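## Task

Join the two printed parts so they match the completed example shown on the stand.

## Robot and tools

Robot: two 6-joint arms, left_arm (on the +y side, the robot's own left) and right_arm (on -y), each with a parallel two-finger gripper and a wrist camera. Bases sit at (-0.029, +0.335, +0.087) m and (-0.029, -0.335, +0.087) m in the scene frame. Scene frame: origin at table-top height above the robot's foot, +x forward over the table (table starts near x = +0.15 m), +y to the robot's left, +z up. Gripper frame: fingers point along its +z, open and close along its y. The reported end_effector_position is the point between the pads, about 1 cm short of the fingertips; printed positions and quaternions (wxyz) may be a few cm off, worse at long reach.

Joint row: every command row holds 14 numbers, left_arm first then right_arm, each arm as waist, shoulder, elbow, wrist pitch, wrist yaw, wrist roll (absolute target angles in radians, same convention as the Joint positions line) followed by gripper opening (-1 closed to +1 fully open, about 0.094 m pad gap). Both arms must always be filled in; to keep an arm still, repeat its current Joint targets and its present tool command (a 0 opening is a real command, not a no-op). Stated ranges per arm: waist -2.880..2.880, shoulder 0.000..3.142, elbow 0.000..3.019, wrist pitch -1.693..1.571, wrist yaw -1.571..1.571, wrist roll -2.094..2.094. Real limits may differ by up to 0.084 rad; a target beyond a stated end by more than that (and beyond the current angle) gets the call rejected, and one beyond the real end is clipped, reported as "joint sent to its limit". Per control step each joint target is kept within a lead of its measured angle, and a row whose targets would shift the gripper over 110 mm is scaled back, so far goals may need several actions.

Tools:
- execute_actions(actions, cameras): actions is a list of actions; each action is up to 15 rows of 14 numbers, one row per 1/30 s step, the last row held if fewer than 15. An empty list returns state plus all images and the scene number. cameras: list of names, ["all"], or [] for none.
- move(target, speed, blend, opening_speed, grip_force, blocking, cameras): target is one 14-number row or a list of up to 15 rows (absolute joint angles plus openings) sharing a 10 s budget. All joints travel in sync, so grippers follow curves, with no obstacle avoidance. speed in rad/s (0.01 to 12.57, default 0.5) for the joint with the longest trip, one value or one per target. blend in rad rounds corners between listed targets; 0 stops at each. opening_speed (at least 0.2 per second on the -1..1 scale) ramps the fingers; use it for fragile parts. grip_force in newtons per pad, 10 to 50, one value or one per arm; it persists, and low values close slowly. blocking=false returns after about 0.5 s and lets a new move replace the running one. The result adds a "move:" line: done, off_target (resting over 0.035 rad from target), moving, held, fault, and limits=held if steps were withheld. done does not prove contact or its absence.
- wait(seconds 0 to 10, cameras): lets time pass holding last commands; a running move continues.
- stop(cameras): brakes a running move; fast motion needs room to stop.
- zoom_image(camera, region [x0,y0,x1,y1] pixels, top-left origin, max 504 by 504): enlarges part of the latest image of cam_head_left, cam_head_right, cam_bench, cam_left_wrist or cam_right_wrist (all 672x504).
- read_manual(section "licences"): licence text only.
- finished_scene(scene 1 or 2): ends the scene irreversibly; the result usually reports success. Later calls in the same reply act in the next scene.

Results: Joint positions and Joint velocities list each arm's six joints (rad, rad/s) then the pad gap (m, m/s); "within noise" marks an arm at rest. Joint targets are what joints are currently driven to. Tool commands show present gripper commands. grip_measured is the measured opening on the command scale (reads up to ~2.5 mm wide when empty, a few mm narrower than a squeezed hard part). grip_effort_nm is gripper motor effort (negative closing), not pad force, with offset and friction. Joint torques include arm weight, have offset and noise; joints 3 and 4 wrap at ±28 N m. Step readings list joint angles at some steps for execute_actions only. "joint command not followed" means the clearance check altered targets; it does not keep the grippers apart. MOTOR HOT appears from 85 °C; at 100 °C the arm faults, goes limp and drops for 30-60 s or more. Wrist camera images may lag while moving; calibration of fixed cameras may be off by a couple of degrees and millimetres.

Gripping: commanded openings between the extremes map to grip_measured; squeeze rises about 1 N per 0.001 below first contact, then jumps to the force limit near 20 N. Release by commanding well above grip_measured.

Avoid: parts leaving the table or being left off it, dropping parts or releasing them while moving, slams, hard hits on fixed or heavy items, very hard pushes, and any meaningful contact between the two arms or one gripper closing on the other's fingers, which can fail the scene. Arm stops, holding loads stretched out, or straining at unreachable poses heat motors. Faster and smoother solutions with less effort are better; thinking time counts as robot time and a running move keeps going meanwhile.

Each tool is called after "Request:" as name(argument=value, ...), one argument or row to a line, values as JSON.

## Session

Request:
execute_actions(
  actions=[],
)

Request:
zoom_image(
  camera="cam_bench",
  region=[180, 80, 480, 380],
)

Scene clock: 0.00 s.
left_arm: end_effector_position=(+0.7445, +0.6387, +0.1589) grip_measured=+1.000 grip_effort_nm=n/a end_effector_quat_wxyz=(+0.592, +0.004, +0.805, +0.023) | right_arm: end_effector_position=(+0.2227, +0.2989, +0.1893) grip_measured=+1.000 grip_effort_nm=n/a end_effector_quat_wxyz=(+0.292, -0.009, +0.932, +0.216)
Joint positions: left_arm=[0.99 2.117 1.515 0.341 0.374 0.233 0.094] | right_arm=[0.779 1.982 1.427 -0.448 0.5 1.115 0.094]
Joint velocities: within noise
Joint torques (N m): no reading
Motor temperatures (°C): left_arm=[26 24 27 23 25 26 22] | right_arm=[25 29 27 24 24 24 25]
Heat: left arm: hottest elbow 27 °C; right arm: hottest shoulder 29 °C.
Joint targets: left_arm=[0.991 2.127 1.533 0.343 0.374 0.233] | right_arm=[0.779 1.985 1.451 -0.445 0.500 1.115]
Tool commands: left_gripper/opening=+1.0 right_gripper/opening=+1.0
camera_calibration:
cam_left_wrist: T_world_to_cam=[[0.0337725, -0.998593, -0.040885, 0.619168], [-0.804283, -0.00287124, -0.594239, 0.697102], [0.593285, 0.0529521, -0.803249, -0.224124], [0, 0, 0, 1]] pos_world=[0.672726, 0.632166, 0.259533]
cam_right_wrist: T_world_to_cam=[[0.132496, -0.907682, -0.398194, 0.316311], [-0.98941, -0.145139, 0.00162569, 0.264978], [-0.0592692, 0.393761, -0.9173, 0.194238], [0, 0, 0, 1]] pos_world=[0.231774, 0.249085, 0.303696]

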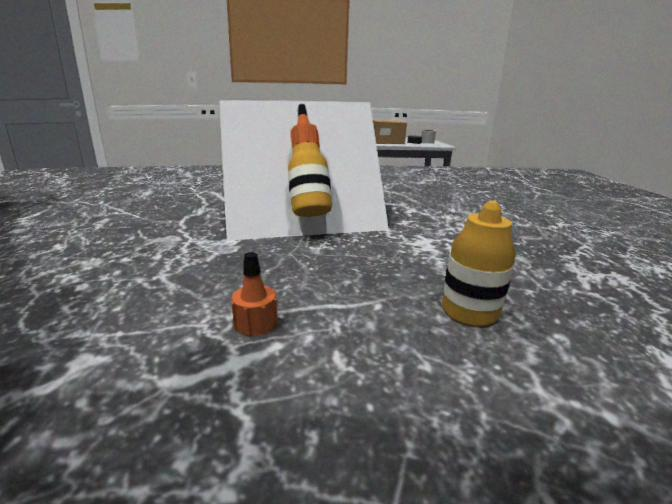

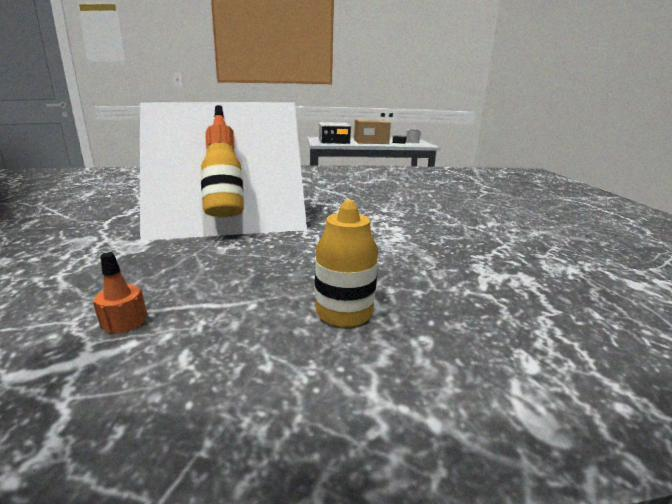

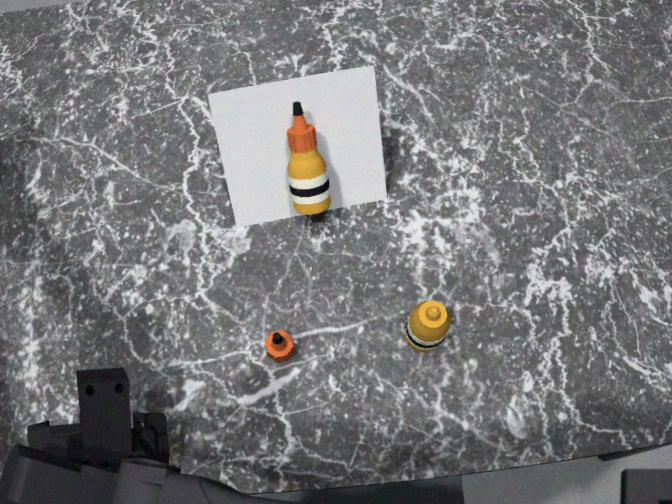

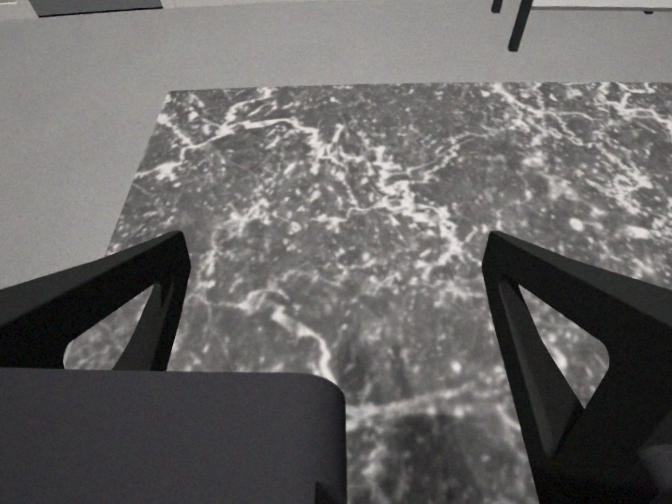

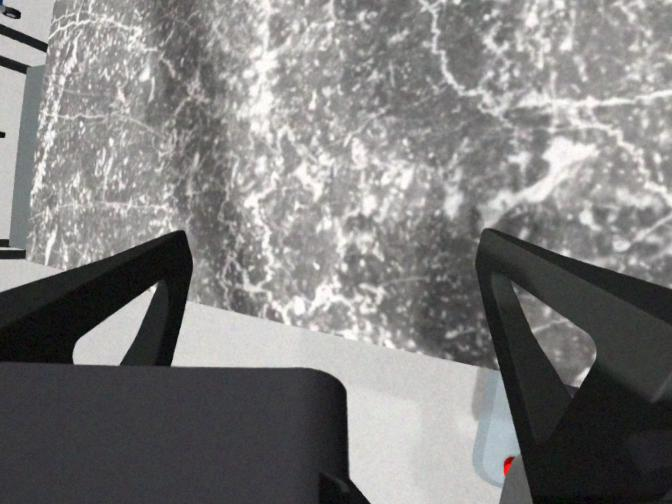

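Scaled by 1.680 from the camera's 672x504 image, which has a finer 960x720 frame.

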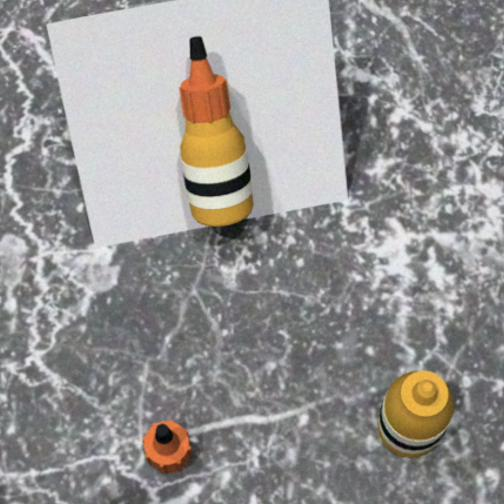

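Request:
move(
  target=[0.991,2.127,1.533,0.343,0.374,0.233,1,0.355,1.992,1.605,-1.21,0.098,0.0,1],
  speed=0.9,
  grip_force=50,
  cameras=["all"],
)

Request:
zoom_image(
  camera="cam_right_wrist",
  region=[200, 0, 500, 300],
)

Scene clock: 18.43 s.
left_arm: end_effector_position=(+0.7445, +0.6387, +0.1589) grip_measured=+1.000 grip_effort_nm=0.00 end_effector_quat_wxyz=(+0.592, +0.004, +0.805, +0.023) | right_arm: end_effector_position=(+0.3438, +0.0931, +0.1517) grip_measured=+1.000 grip_effort_nm=0.03 end_effector_quat_wxyz=(-0.009, -0.428, +0.903, -0.005)
Joint positions: left_arm=[0.99 2.117 1.515 0.341 0.374 0.233 0.094] | right_arm=[0.35 1.982 1.556 -1.202 0.102 0.014 0.094]
Joint torques (N m): left_arm=[-1.08 -22.89 8.4 2.06 0.12 -0.03] | right_arm=[2.55 -19.55 14.06 0.23 -0.19 -0.17]
Heat: left arm: hottest elbow 29 °C; right arm: hottest shoulder 32 °C.
Joint targets: left_arm=[0.991 2.127 1.533 0.343 0.374 0.233] | right_arm=[0.355 1.992 1.605 -1.210 0.098 0.000]
move: off_target (right_arm); right_arm: the elbow is farthest, 0.049 rad from its target
camera_calibration:
cam_left_wrist: T_world_to_cam=[[0.0337725, -0.998593, -0.040885, 0.619168], [-0.804283, -0.00287124, -0.594239, 0.697102], [0.593285, 0.0529521, -0.803249, -0.224124], [0, 0, 0, 1]] pos_world=[0.672726, 0.632166, 0.259533]
cam_right_wrist: T_world_to_cam=[[0.768336, -0.639998, 0.00794268, -0.206585], [-0.510536, -0.605334, 0.610675, 0.140757], [-0.386022, -0.473258, -0.791842, 0.422052], [0, 0, 0, 1]] pos_world=[0.393509, 0.152731, 0.249882]

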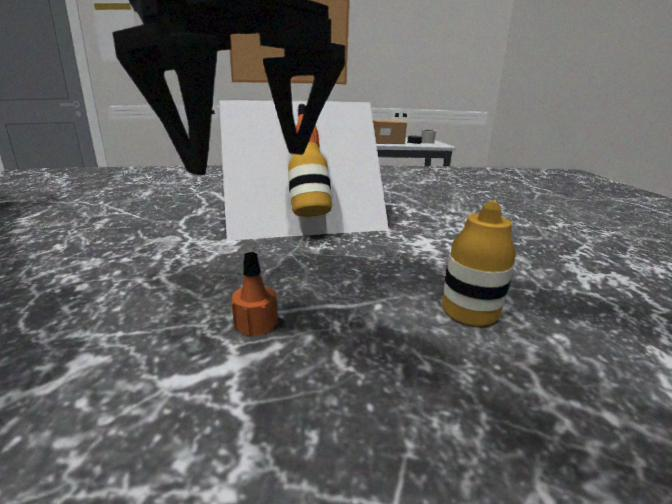

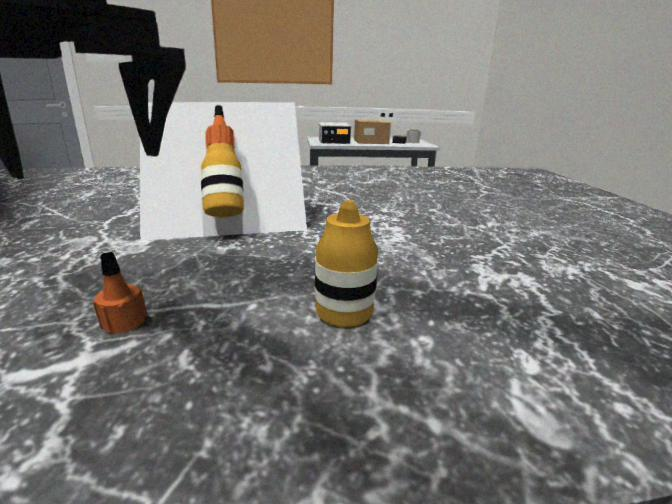

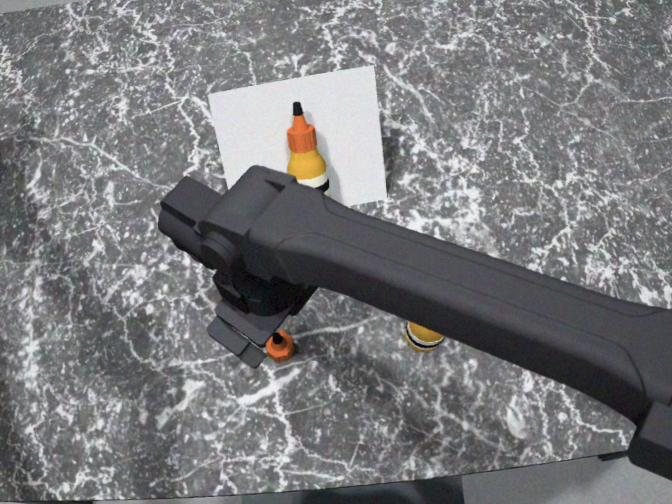

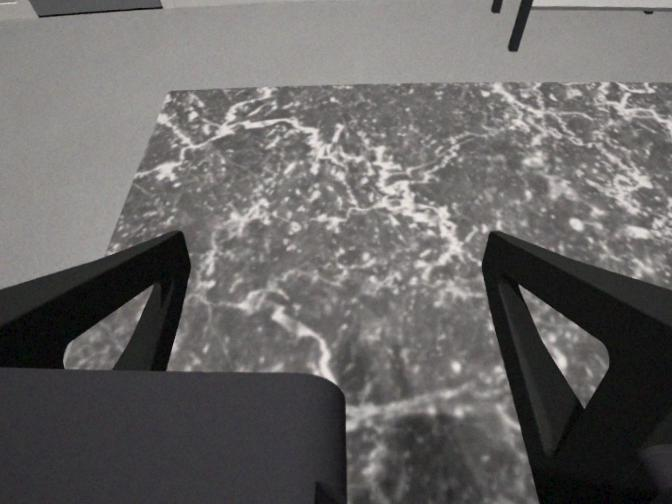

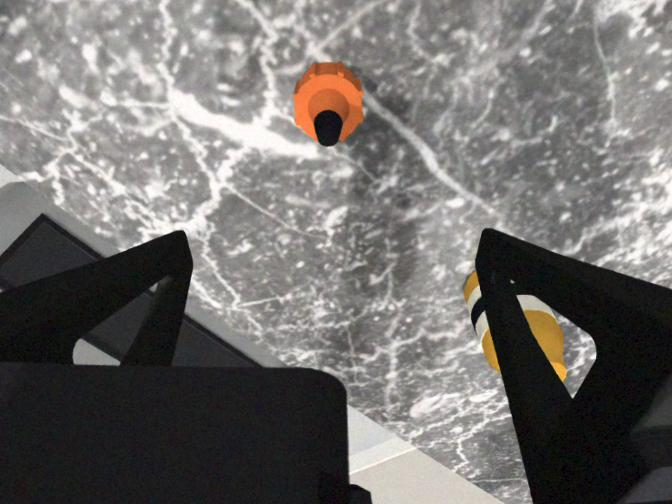

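Scaled by 1.680 from the camera's 672x504 image, which has a finer 960x720 frame.

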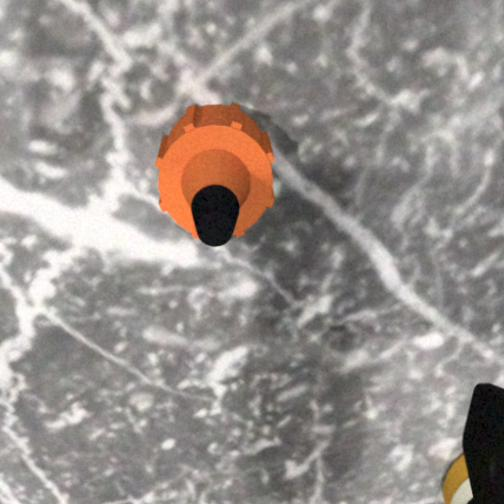

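Request:
move(
  target=[0.991,2.127,1.533,0.343,0.374,0.233,1,0.33,2.147,1.440,-0.911,0.098,0.0,1],
  speed=0.35,
  cameras=["cam_head_left","cam_right_wrist"],
)

Scene clock: 37.10 s.
left_arm: end_effector_position=(+0.7445, +0.6387, +0.1589) grip_measured=+1.000 grip_effort_nm=0.01 end_effector_quat_wxyz=(+0.592, +0.004, +0.805, +0.023) | right_arm: end_effector_position=(+0.3397, +0.0964, +0.0317) grip_measured=+1.000 grip_effort_nm=0.04 end_effector_quat_wxyz=(-0.002, -0.423, +0.906, -0.002)
Joint positions: left_arm=[0.99 2.117 1.515 0.341 0.374 0.233 0.094] | right_arm=[0.338 2.129 1.44 -0.921 0.102 0.013 0.094]
Joint torques (N m): left_arm=[-0.91 -22.65 8.38 2.07 0.13 -0.03] | right_arm=[1.44 -19.6 8.51 1.11 -0.19 -0.15]
Motor temperatures (°C): left_arm=[26 27 31 23 25 26 22] | right_arm=[26 33 34 24 24 24 25]
Heat: left arm: hottest elbow 31 °C; right arm: hottest elbow 34 °C.
Joint targets: left_arm=[0.991 2.127 1.533 0.343 0.374 0.233] | right_arm=[0.330 2.147 1.440 -0.911 0.098 0.000]
move: done
camera_calibration:
cam_right_wrist: T_world_to_cam=[[0.759994, -0.649891, 0.00713054, -0.196557], [-0.524423, -0.606716, 0.597392, 0.219306], [-0.383913, -0.457754, -0.801918, 0.325073], [0, 0, 0, 1]] pos_world=[0.389191, 0.154119, 0.131071]
Images, in order (width x height): cam_head_left 672x504, cam_right_wrist 672x504.

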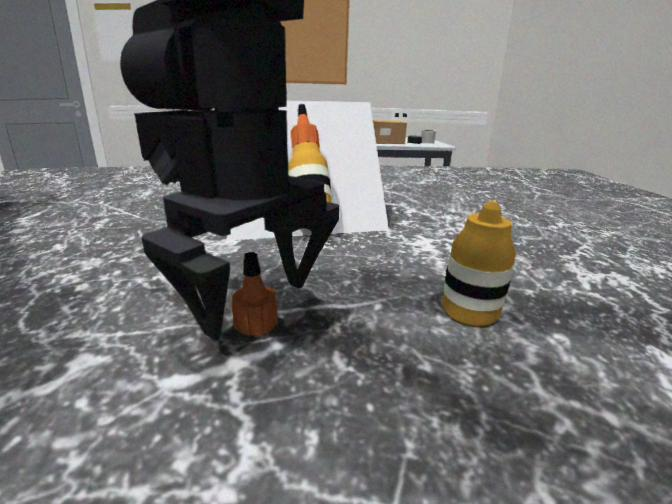

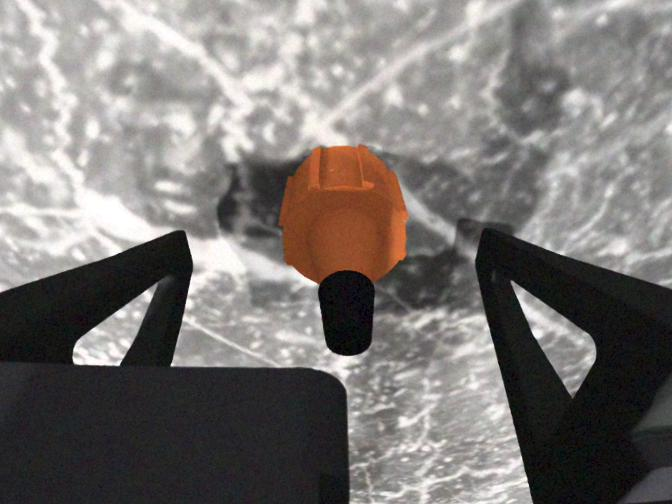

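Request:
move(
  target=[0.991,2.127,1.533,0.343,0.374,0.233,1,0.33,2.174,1.492,-0.901,0.098,0.0,1],
  speed=0.2,
  cameras=["cam_head_left","cam_right_wrist"],
)

Scene clock: 43.73 s.
left_arm: end_effector_position=(+0.7445, +0.6387, +0.1589) grip_measured=+1.000 grip_effort_nm=0.00 end_effector_quat_wxyz=(+0.592, +0.004, +0.805, +0.023) | right_arm: end_effector_position=(+0.3409, +0.0991, +0.0241) grip_measured=+1.000 grip_effort_nm=0.03 end_effector_quat_wxyz=(-0.002, -0.423, +0.906, -0.002)
Joint positions: left_arm=[0.99 2.117 1.515 0.341 0.374 0.233 0.094] | right_arm=[0.338 2.147 1.448 -0.911 0.102 0.013 0.094]
Joint torques (N m): left_arm=[-1.03 -22.89 8.32 2.09 0.12 -0.02] | right_arm=[1.49 -18.96 12.36 1.07 -0.19 -0.15]
Heat: left arm: hottest elbow 31 °C; right arm: hottest elbow 35 °C.
Joint targets: left_arm=[0.991 2.127 1.533 0.343 0.374 0.233] | right_arm=[0.330 2.174 1.492 -0.901 0.098 0.000]
move: off_target (right_arm); right_arm: the elbow is farthest, 0.044 rad from its target
camera_calibration:
cam_right_wrist: T_world_to_cam=[[0.759994, -0.649891, 0.00713054, -0.195725], [-0.524423, -0.606716, 0.597392, 0.225993], [-0.383913, -0.457754, -0.801918, 0.320709], [0, 0, 0, 1]] pos_world=[0.390391, 0.156719, 0.123571]
Images, in order (width x height): cam_head_left 672x504, cam_right_wrist 672x504.

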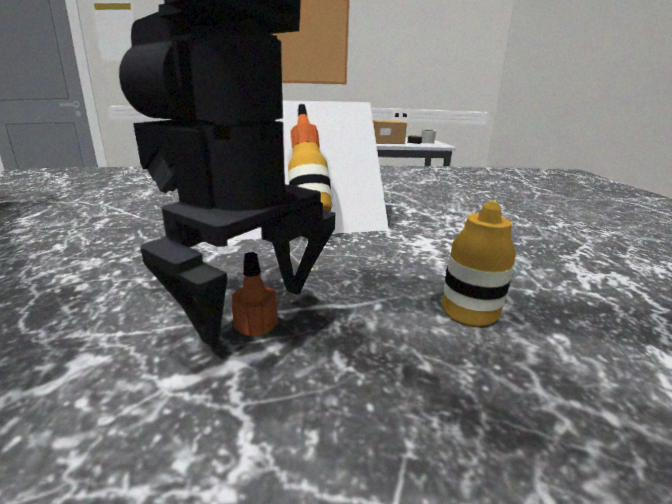

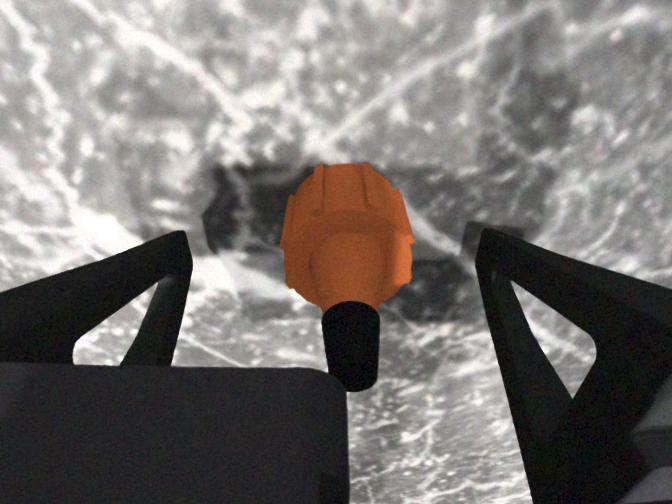

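Request:
move(
  target=[
    [0.991,2.127,1.533,0.343,0.374,0.233,1,0.319,2.174,1.492,-0.901,0.098,0.0,1],
    [0.991,2.127,1.533,0.343,0.374,0.233,1,0.319,2.174,1.492,-0.901,0.098,0.0,-0.5],
  ],
  speed=0.2,
  grip_force=30,
  cameras=["cam_head_left","cam_right_wrist"],
)

Scene clock: 53.20 s.
left_arm: end_effector_position=(+0.7445, +0.6387, +0.1589) grip_measured=+1.000 grip_effort_nm=0.00 end_effector_quat_wxyz=(+0.592, +0.004, +0.805, +0.023) | right_arm: end_effector_position=(+0.3455, +0.0950, +0.0235) grip_measured=-0.235 grip_effort_nm=-0.57 end_effector_quat_wxyz=(-0.002, -0.418, +0.909, -0.002)
Joint positions: left_arm=[0.99 2.117 1.515 0.341 0.374 0.233 0.094] | right_arm=[0.327 2.147 1.448 -0.911 0.101 0.013 0.036]
Joint torques (N m): left_arm=[-1.14 -22.77 8.42 2.1 0.12 -0.02] | right_arm=[1.44 -18.96 12.34 1.07 -0.19 -0.15]
Heat: left arm: hottest elbow 32 °C; right arm: hottest elbow 35 °C.
Joint targets: left_arm=[0.991 2.127 1.533 0.343 0.374 0.233] | right_arm=[0.319 2.174 1.492 -0.901 0.098 0.000]
grip_force (N): 30, 30
move: off_target (right_arm); target 2's new numbers were sent with right_arm's elbow 0.044 rad from that target; right_arm: the elbow is farthest, 0.044 rad from its target
camera_calibration:
cam_right_wrist: T_world_to_cam=[[0.752792, -0.658227, 0.00641595, -0.198535], [-0.530304, -0.600658, 0.598321, 0.227855], [-0.389977, -0.453813, -0.801231, 0.321789], [0, 0, 0, 1]] pos_world=[0.395778, 0.152214, 0.122771]
Images, in order (width x height): cam_head_left 672x504, cam_right_wrist 672x504.

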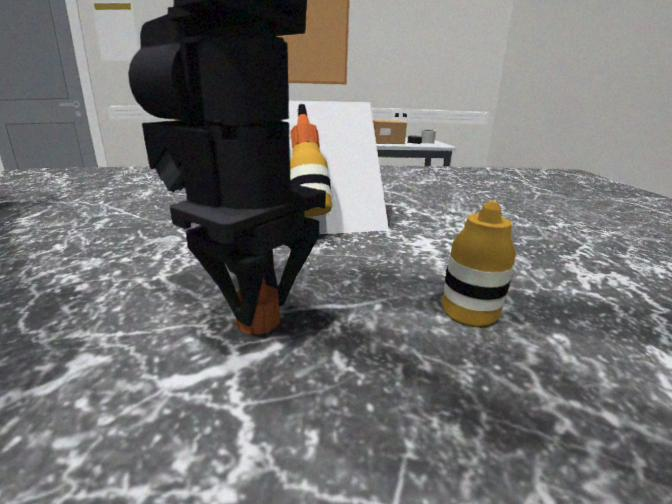

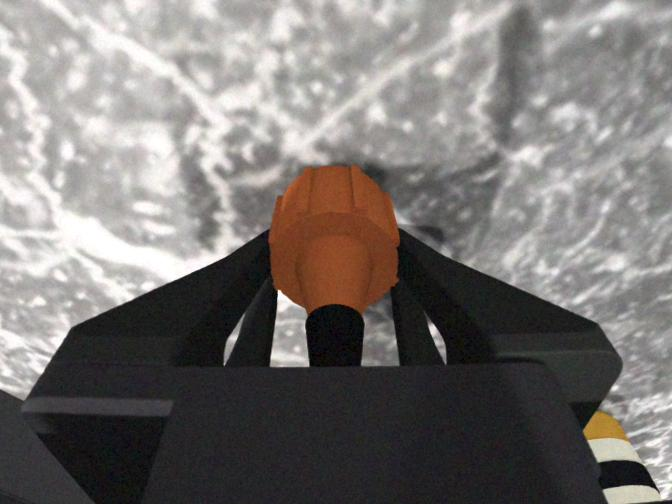

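Request:
move(
  target=[
    [0.991,2.127,1.533,0.343,0.374,0.233,1,0.345,1.975,1.63,-1.22,0.098,0.0,-0.5],
    [0.991,2.127,1.533,0.343,0.374,0.233,1,0.073,1.622,1.160,-1.093,0.104,0.0,-0.5],
  ],
  speed=0.6,
  blend=0.08,
  cameras=["cam_head_left","cam_head_right","cam_right_wrist","cam_bench"],
)

Request:
zoom_image(
  camera="cam_head_left",
  region=[400, 130, 560, 290],
)

Request:
zoom_image(
  camera="cam_head_right",
  region=[270, 130, 430, 290],
)

Scene clock: 64.47 s.
left_arm: end_effector_position=(+0.7445, +0.6387, +0.1589) grip_measured=+1.000 grip_effort_nm=0.00 end_effector_quat_wxyz=(+0.592, +0.004, +0.805, +0.023) | right_arm: end_effector_position=(+0.3545, -0.0933, +0.1725) grip_measured=-0.237 grip_effort_nm=-0.62 end_effector_quat_wxyz=(+0.002, -0.300, +0.954, +0.003)
Joint positions: left_arm=[0.99 2.117 1.515 0.341 0.374 0.233 0.094] | right_arm=[0.076 1.634 1.163 -1.103 0.102 0.013 0.036]
Joint torques (N m): left_arm=[-0.97 -22.95 8.34 2.1 0.13 -0.04] | right_arm=[1.32 -15.62 9.28 1.11 0.02 -0.15]
Heat: left arm: hottest elbow 33 °C; right arm: hottest elbow 35 °C.
Joint targets: left_arm=[0.991 2.127 1.533 0.343 0.374 0.233] | right_arm=[0.073 1.622 1.160 -1.093 0.104 0.000]
grip_force (N): 30, 30
move: done
camera_calibration:
cam_right_wrist: T_world_to_cam=[[0.564061, -0.825732, 0.00118706, -0.278044], [-0.667289, -0.45498, 0.589677, 0.093924], [-0.486375, -0.333406, -0.807639, 0.405768], [0, 0, 0, 1]] pos_world=[0.416864, -0.0515715, 0.272659]
Images, in order (width x height): cam_head_left 672x504, cam_head_right 672x504, cam_bench 672x504, cam_right_wrist 672x504.

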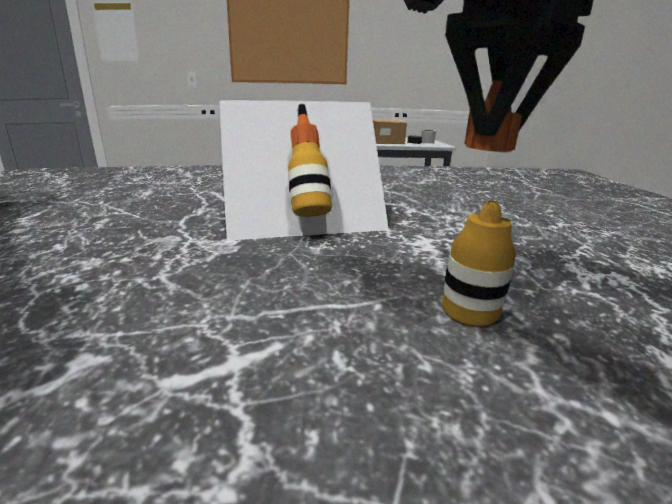

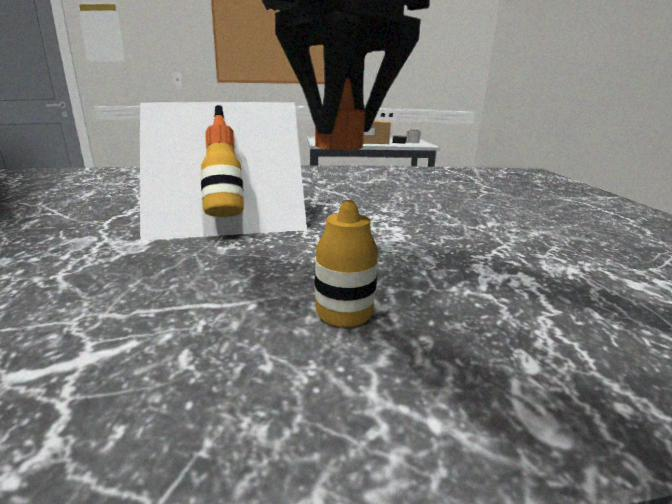

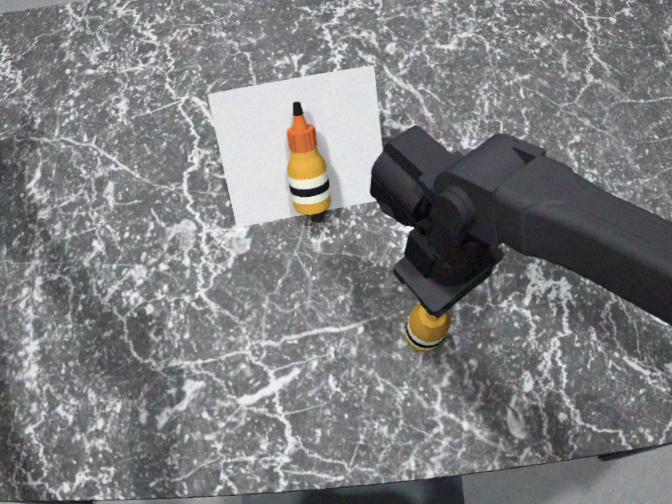

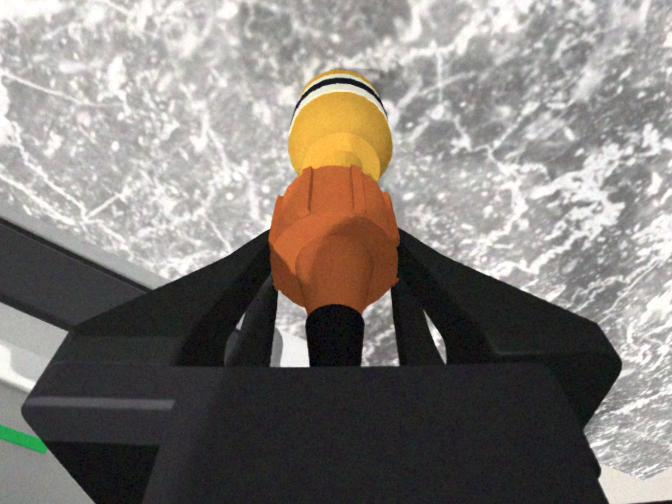

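Scaled by 3.150 from the camera's 672x504 image, which has a finer 960x720 frame.

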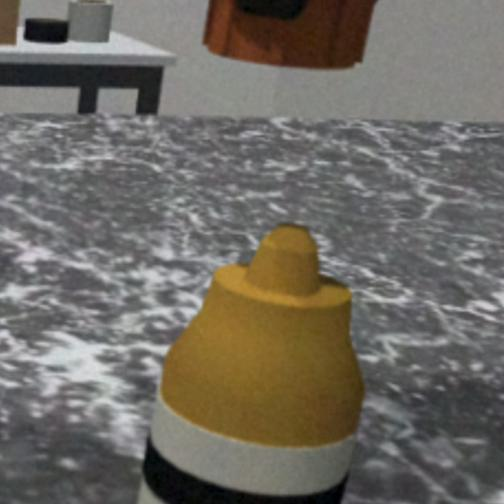

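Scaled by 3.150 from the camera's 672x504 image, which has a finer 960x720 frame.

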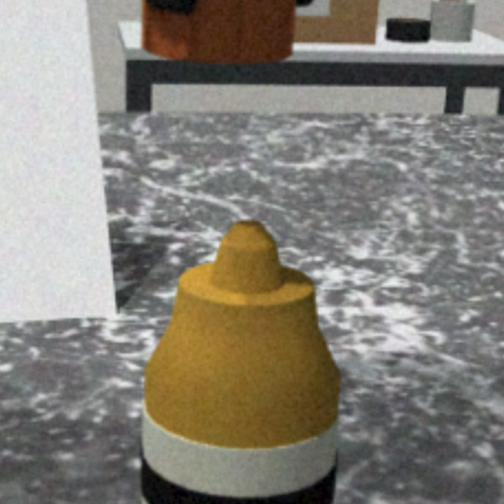

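Request:
move(
  target=[0.991,2.127,1.533,0.343,0.374,0.233,1,0.062,1.658,1.122,-1.049,0.104,0.0,-0.5],
  speed=0.2,
  cameras=["cam_head_left","cam_head_right","cam_right_wrist","cam_bench"],
)

Request:
zoom_image(
  camera="cam_head_left",
  region=[400, 130, 560, 290],
)

Request:
zoom_image(
  camera="cam_head_right",
  region=[270, 130, 430, 290],
)

Request:
zoom_image(
  camera="cam_right_wrist",
  region=[230, 50, 450, 270],
)

Scene clock: 84.50 s.
left_arm: end_effector_position=(+0.7445, +0.6387, +0.1589) grip_measured=+1.000 grip_effort_nm=0.00 end_effector_quat_wxyz=(+0.592, +0.004, +0.805, +0.023) | right_arm: end_effector_position=(+0.3506, -0.0970, +0.1589) grip_measured=-0.237 grip_effort_nm=-0.62 end_effector_quat_wxyz=(+0.004, -0.297, +0.955, +0.003)
Joint positions: left_arm=[0.99 2.117 1.515 0.341 0.374 0.233 0.094] | right_arm=[0.071 1.635 1.125 -1.059 0.102 0.013 0.036]
Joint torques (N m): left_arm=[-0.97 -22.77 8.39 2.06 0.12 -0.03] | right_arm=[0.73 -12.57 9.05 1.14 0.02 -0.15]
Heat: left arm: hottest elbow 34 °C; right arm: hottest elbow 35 °C.
Joint targets: left_arm=[0.991 2.127 1.533 0.343 0.374 0.233] | right_arm=[0.062 1.658 1.122 -1.049 0.104 0.000]
grip_force (N): 30, 30
move: done
camera_calibration:
cam_right_wrist: T_world_to_cam=[[0.559538, -0.828804, 0.00107049, -0.277594], [-0.671687, -0.452708, 0.586423, 0.0999225], [-0.485546, -0.328845, -0.810004, 0.392166], [0, 0, 0, 1]] pos_world=[0.412856, -0.0558732, 0.259357]
Images, in order (width x height): cam_head_left 672x504, cam_head_right 672x504, cam_bench 672x504, cam_right_wrist 672x504.

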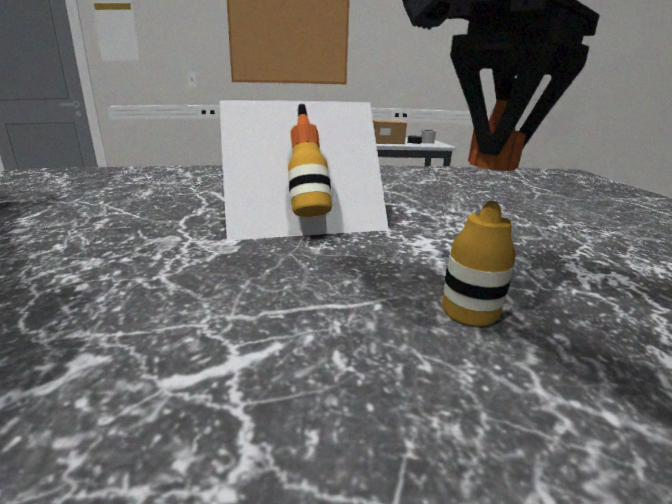

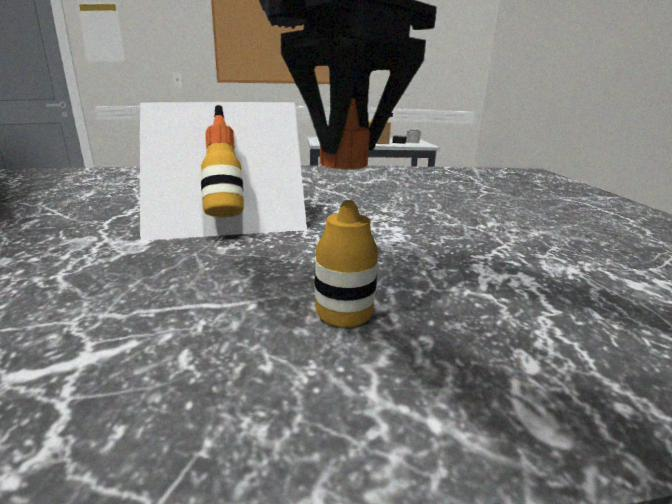

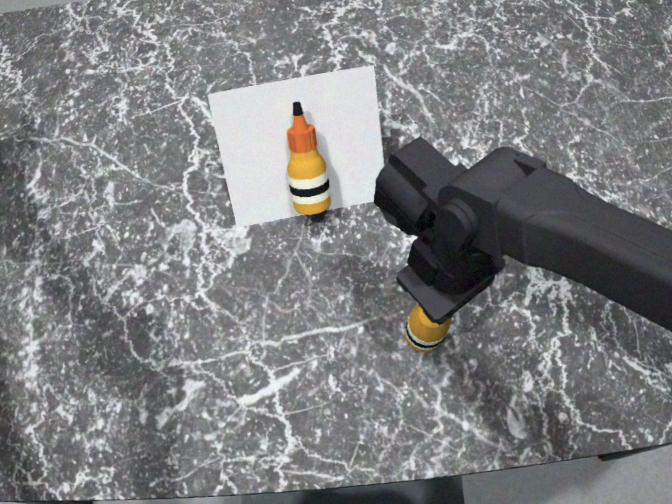

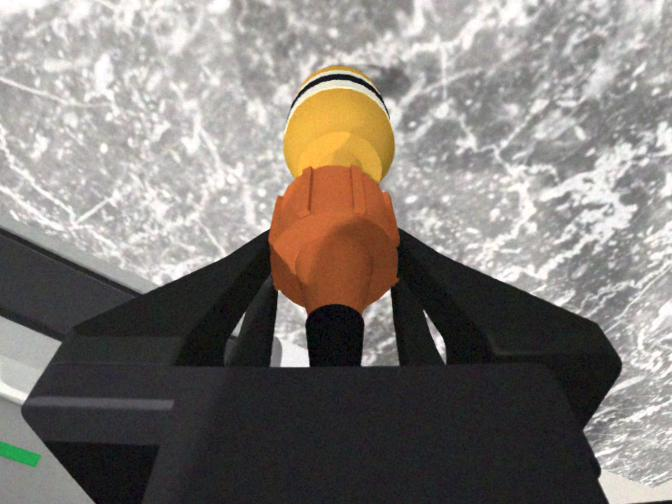

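Scaled by 3.150 from the camera's 672x504 image, which has a finer 960x720 frame.

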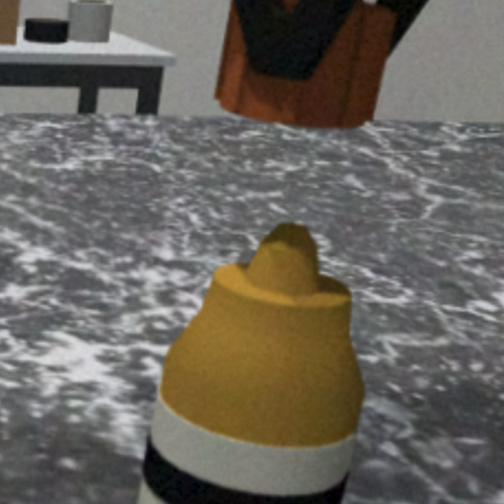

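Scaled by 3.150 from the camera's 672x504 image, which has a finer 960x720 frame.

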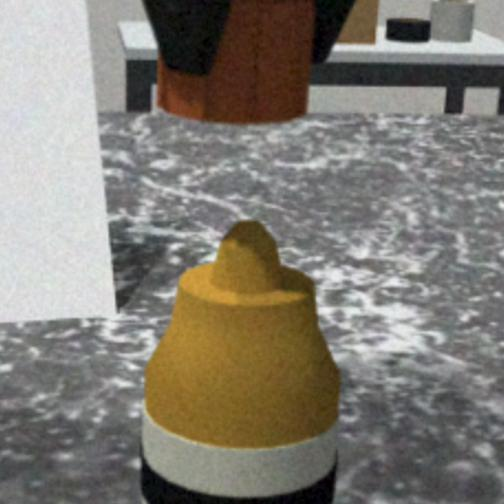

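Scaled by 2.291 from the camera's 672x504 image, which has a finer 960x720 frame.

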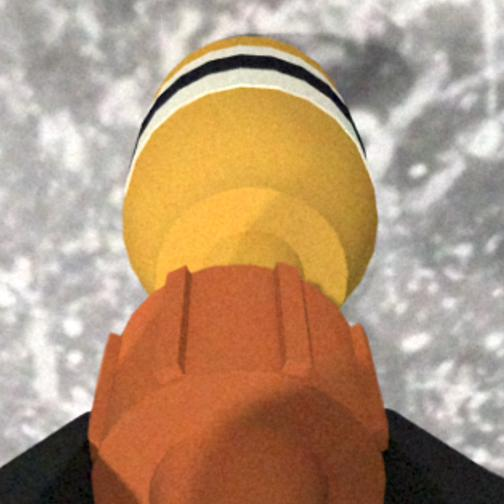

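Request:
move(
  target=[0.991,2.127,1.533,0.343,0.374,0.233,1,0.055,1.683,1.094,-1.005,0.104,0.0,-0.5],
  speed=0.15,
  cameras=["cam_head_left","cam_head_right","cam_right_wrist"],
)

Request:
zoom_image(
  camera="cam_head_left",
  region=[400, 130, 560, 290],
)

Request:
zoom_image(
  camera="cam_head_right",
  region=[270, 130, 430, 290],
)

Request:
zoom_image(
  camera="cam_right_wrist",
  region=[230, 50, 450, 270],
)

Scene clock: 101.50 s.
left_arm: end_effector_position=(+0.7445, +0.6387, +0.1589) grip_measured=+1.000 grip_effort_nm=0.00 end_effector_quat_wxyz=(+0.592, +0.004, +0.805, +0.023) | right_arm: end_effector_position=(+0.3476, -0.1000, +0.1369) grip_measured=-0.237 grip_effort_nm=-0.62 end_effector_quat_wxyz=(-0.003, -0.295, +0.956, +0.001)
Joint positions: left_arm=[0.99 2.117 1.515 0.341 0.374 0.233 0.094] | right_arm=[0.064 1.664 1.096 -1.015 0.102 0.013 0.036]
Joint torques (N m): left_arm=[-1.03 -22.77 8.36 2.07 0.14 -0.01] | right_arm=[0.79 -13.04 8.85 1.1 0.02 -0.15]
Heat: left arm: hottest elbow 34 °C; right arm: hottest elbow 36 °C.
Joint targets: left_arm=[0.991 2.127 1.533 0.343 0.374 0.233] | right_arm=[0.055 1.683 1.094 -1.005 0.104 0.000]
grip_force (N): 30, 30
move: done
camera_calibration:
cam_right_wrist: T_world_to_cam=[[0.555158, -0.831744, 0.00132786, -0.277229], [-0.666859, -0.444148, 0.598357, 0.107018], [-0.49709, -0.333068, -0.801229, 0.374341], [0, 0, 0, 1]] pos_world=[0.411353, -0.058371, 0.236266]
Images, in order (width x height): cam_head_left 672x504, cam_head_right 672x504, cam_right_wrist 672x504.

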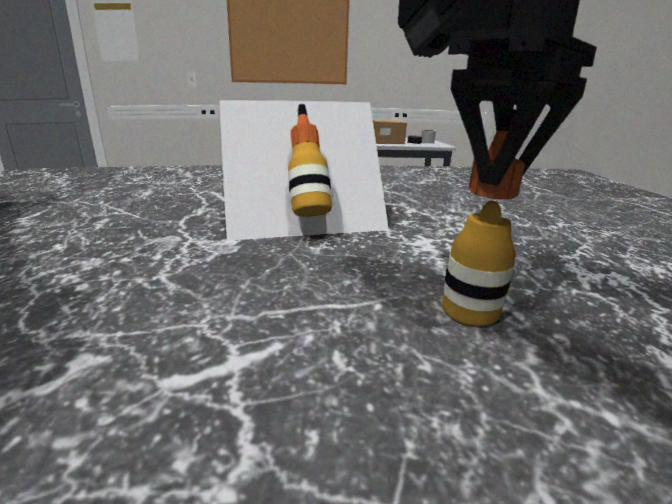

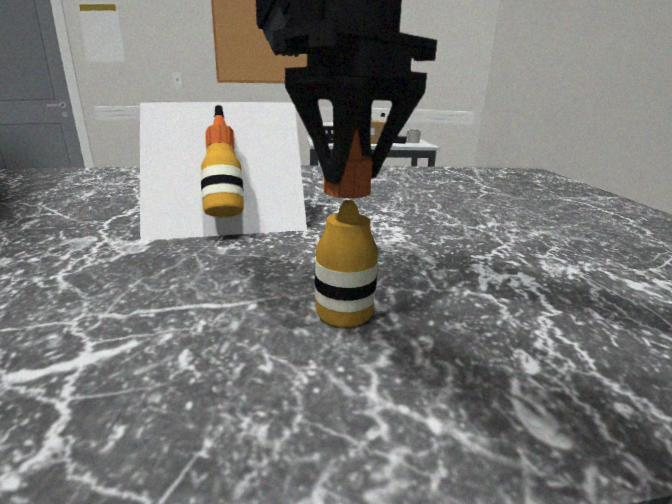

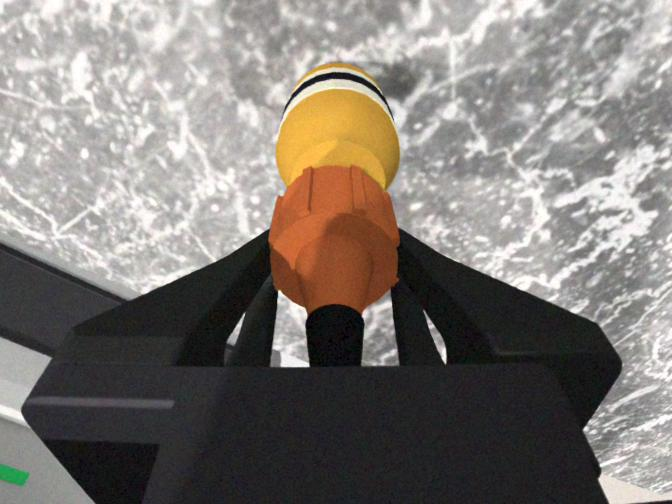

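Scaled by 3.150 from the camera's 672x504 image, which has a finer 960x720 frame.

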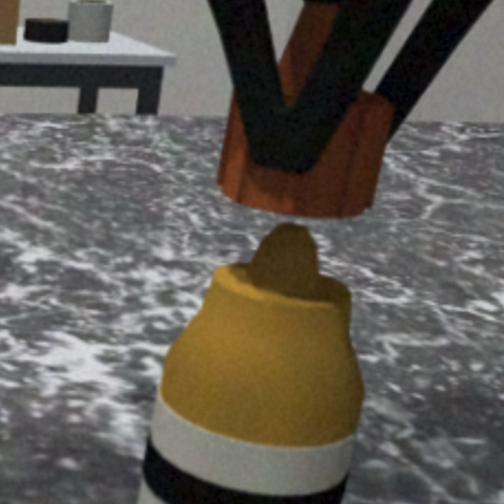

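Scaled by 3.150 from the camera's 672x504 image, which has a finer 960x720 frame.

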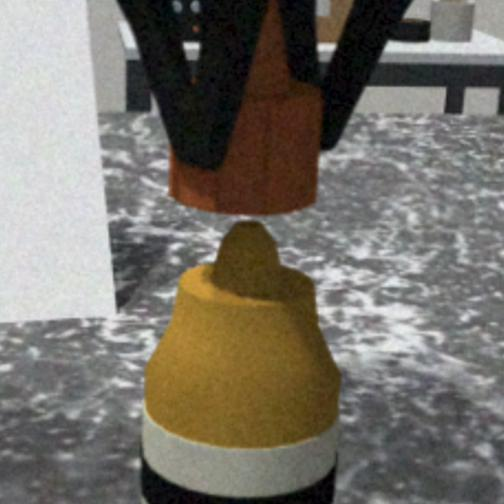

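Scaled by 2.291 from the camera's 672x504 image, which has a finer 960x720 frame.

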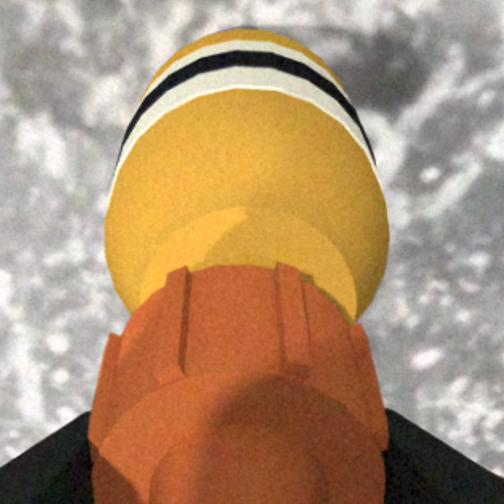

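Request:
move(
  target=[0.991,2.127,1.533,0.343,0.374,0.233,1,0.050,1.701,1.081,-0.970,0.104,0.0,-0.5],
  speed=0.1,
  cameras=["cam_head_left","cam_head_right","cam_right_wrist"],
)

Request:
zoom_image(
  camera="cam_head_left",
  region=[400, 130, 560, 290],
)

Request:
zoom_image(
  camera="cam_head_right",
  region=[270, 130, 430, 290],
)

Request:
zoom_image(
  camera="cam_right_wrist",
  region=[230, 50, 450, 270],
)

Scene clock: 108.83 s.
left_arm: end_effector_position=(+0.7445, +0.6387, +0.1589) grip_measured=+1.000 grip_effort_nm=0.00 end_effector_quat_wxyz=(+0.592, +0.004, +0.805, +0.023) | right_arm: end_effector_position=(+0.3495, -0.0998, +0.1259) grip_measured=-0.237 grip_effort_nm=-0.62 end_effector_quat_wxyz=(+0.000, -0.292, +0.956, +0.002)
Joint positions: left_arm=[0.99 2.117 1.515 0.341 0.374 0.233 0.094] | right_arm=[0.06 1.68 1.084 -0.98 0.102 0.013 0.036]
Joint torques (N m): left_arm=[-0.97 -22.95 8.36 2.11 0.14 -0.03] | right_arm=[0.73 -12.98 8.65 1.1 0.02 -0.15]
Heat: left arm: hottest elbow 34 °C; right arm: hottest shoulder 35 °C.
Joint targets: left_arm=[0.991 2.127 1.533 0.343 0.374 0.233] | right_arm=[0.050 1.701 1.081 -0.970 0.104 0.000]
grip_force (N): 30, 30
move: done
camera_calibration:
cam_right_wrist: T_world_to_cam=[[0.550766, -0.834659, 0.00121097, -0.276848], [-0.672105, -0.442641, 0.593586, 0.117533], [-0.494906, -0.327741, -0.80477, 0.36668], [0, 0, 0, 1]] pos_world=[0.412945, -0.058873, 0.225662]
Images, in order (width x height): cam_head_left 672x504, cam_head_right 672x504, cam_right_wrist 672x504.

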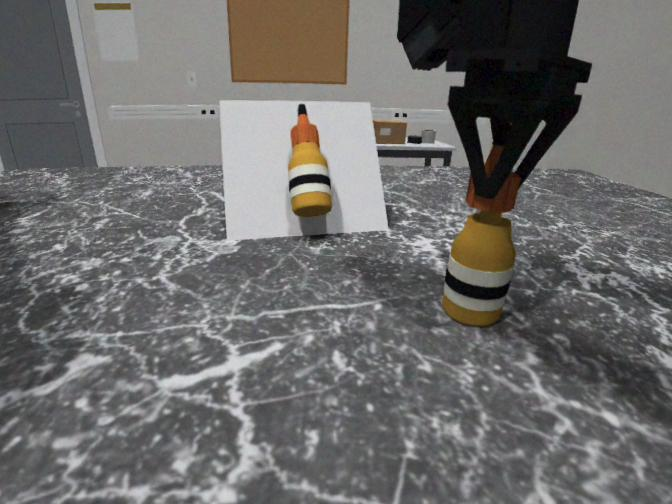

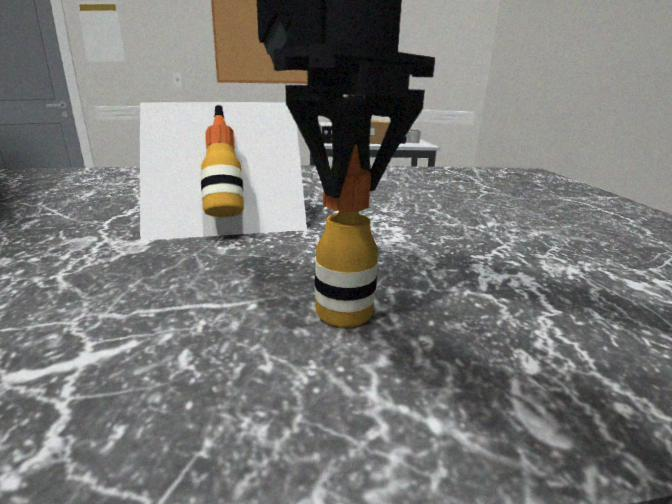

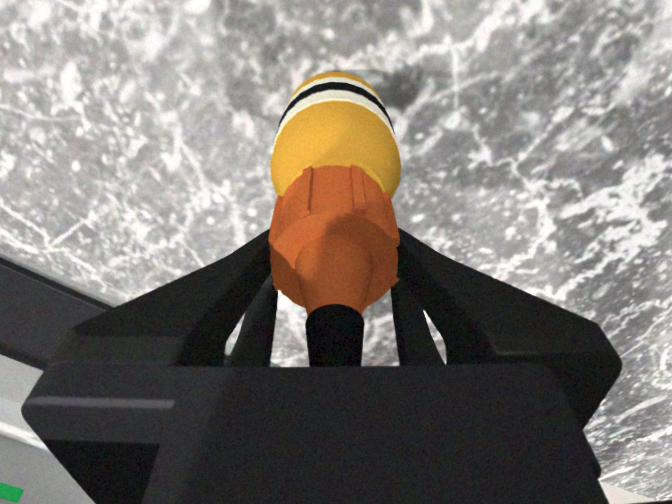

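Scaled by 3.150 from the camera's 672x504 image, which has a finer 960x720 frame.

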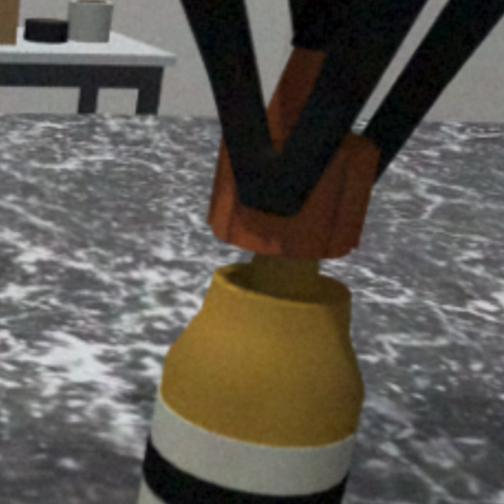

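Scaled by 3.150 from the camera's 672x504 image, which has a finer 960x720 frame.

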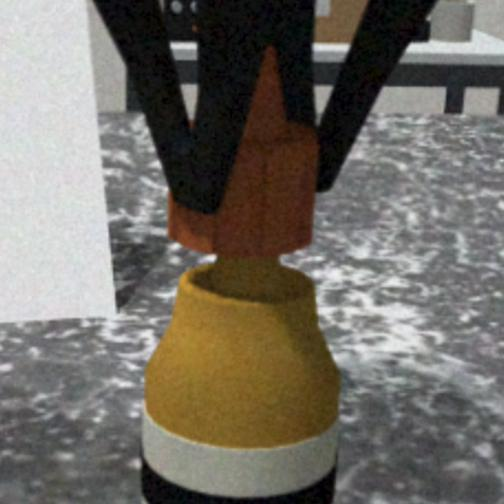

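Scaled by 2.291 from the camera's 672x504 image, which has a finer 960x720 frame.

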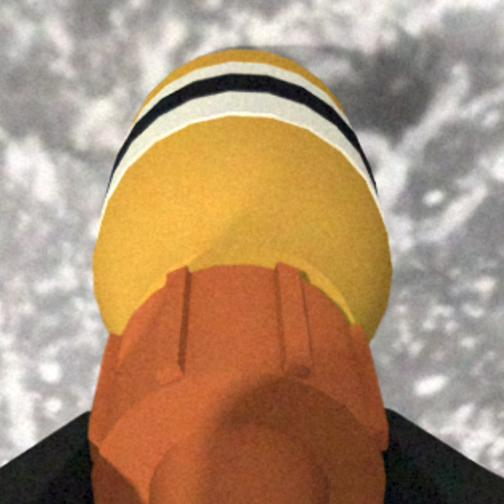

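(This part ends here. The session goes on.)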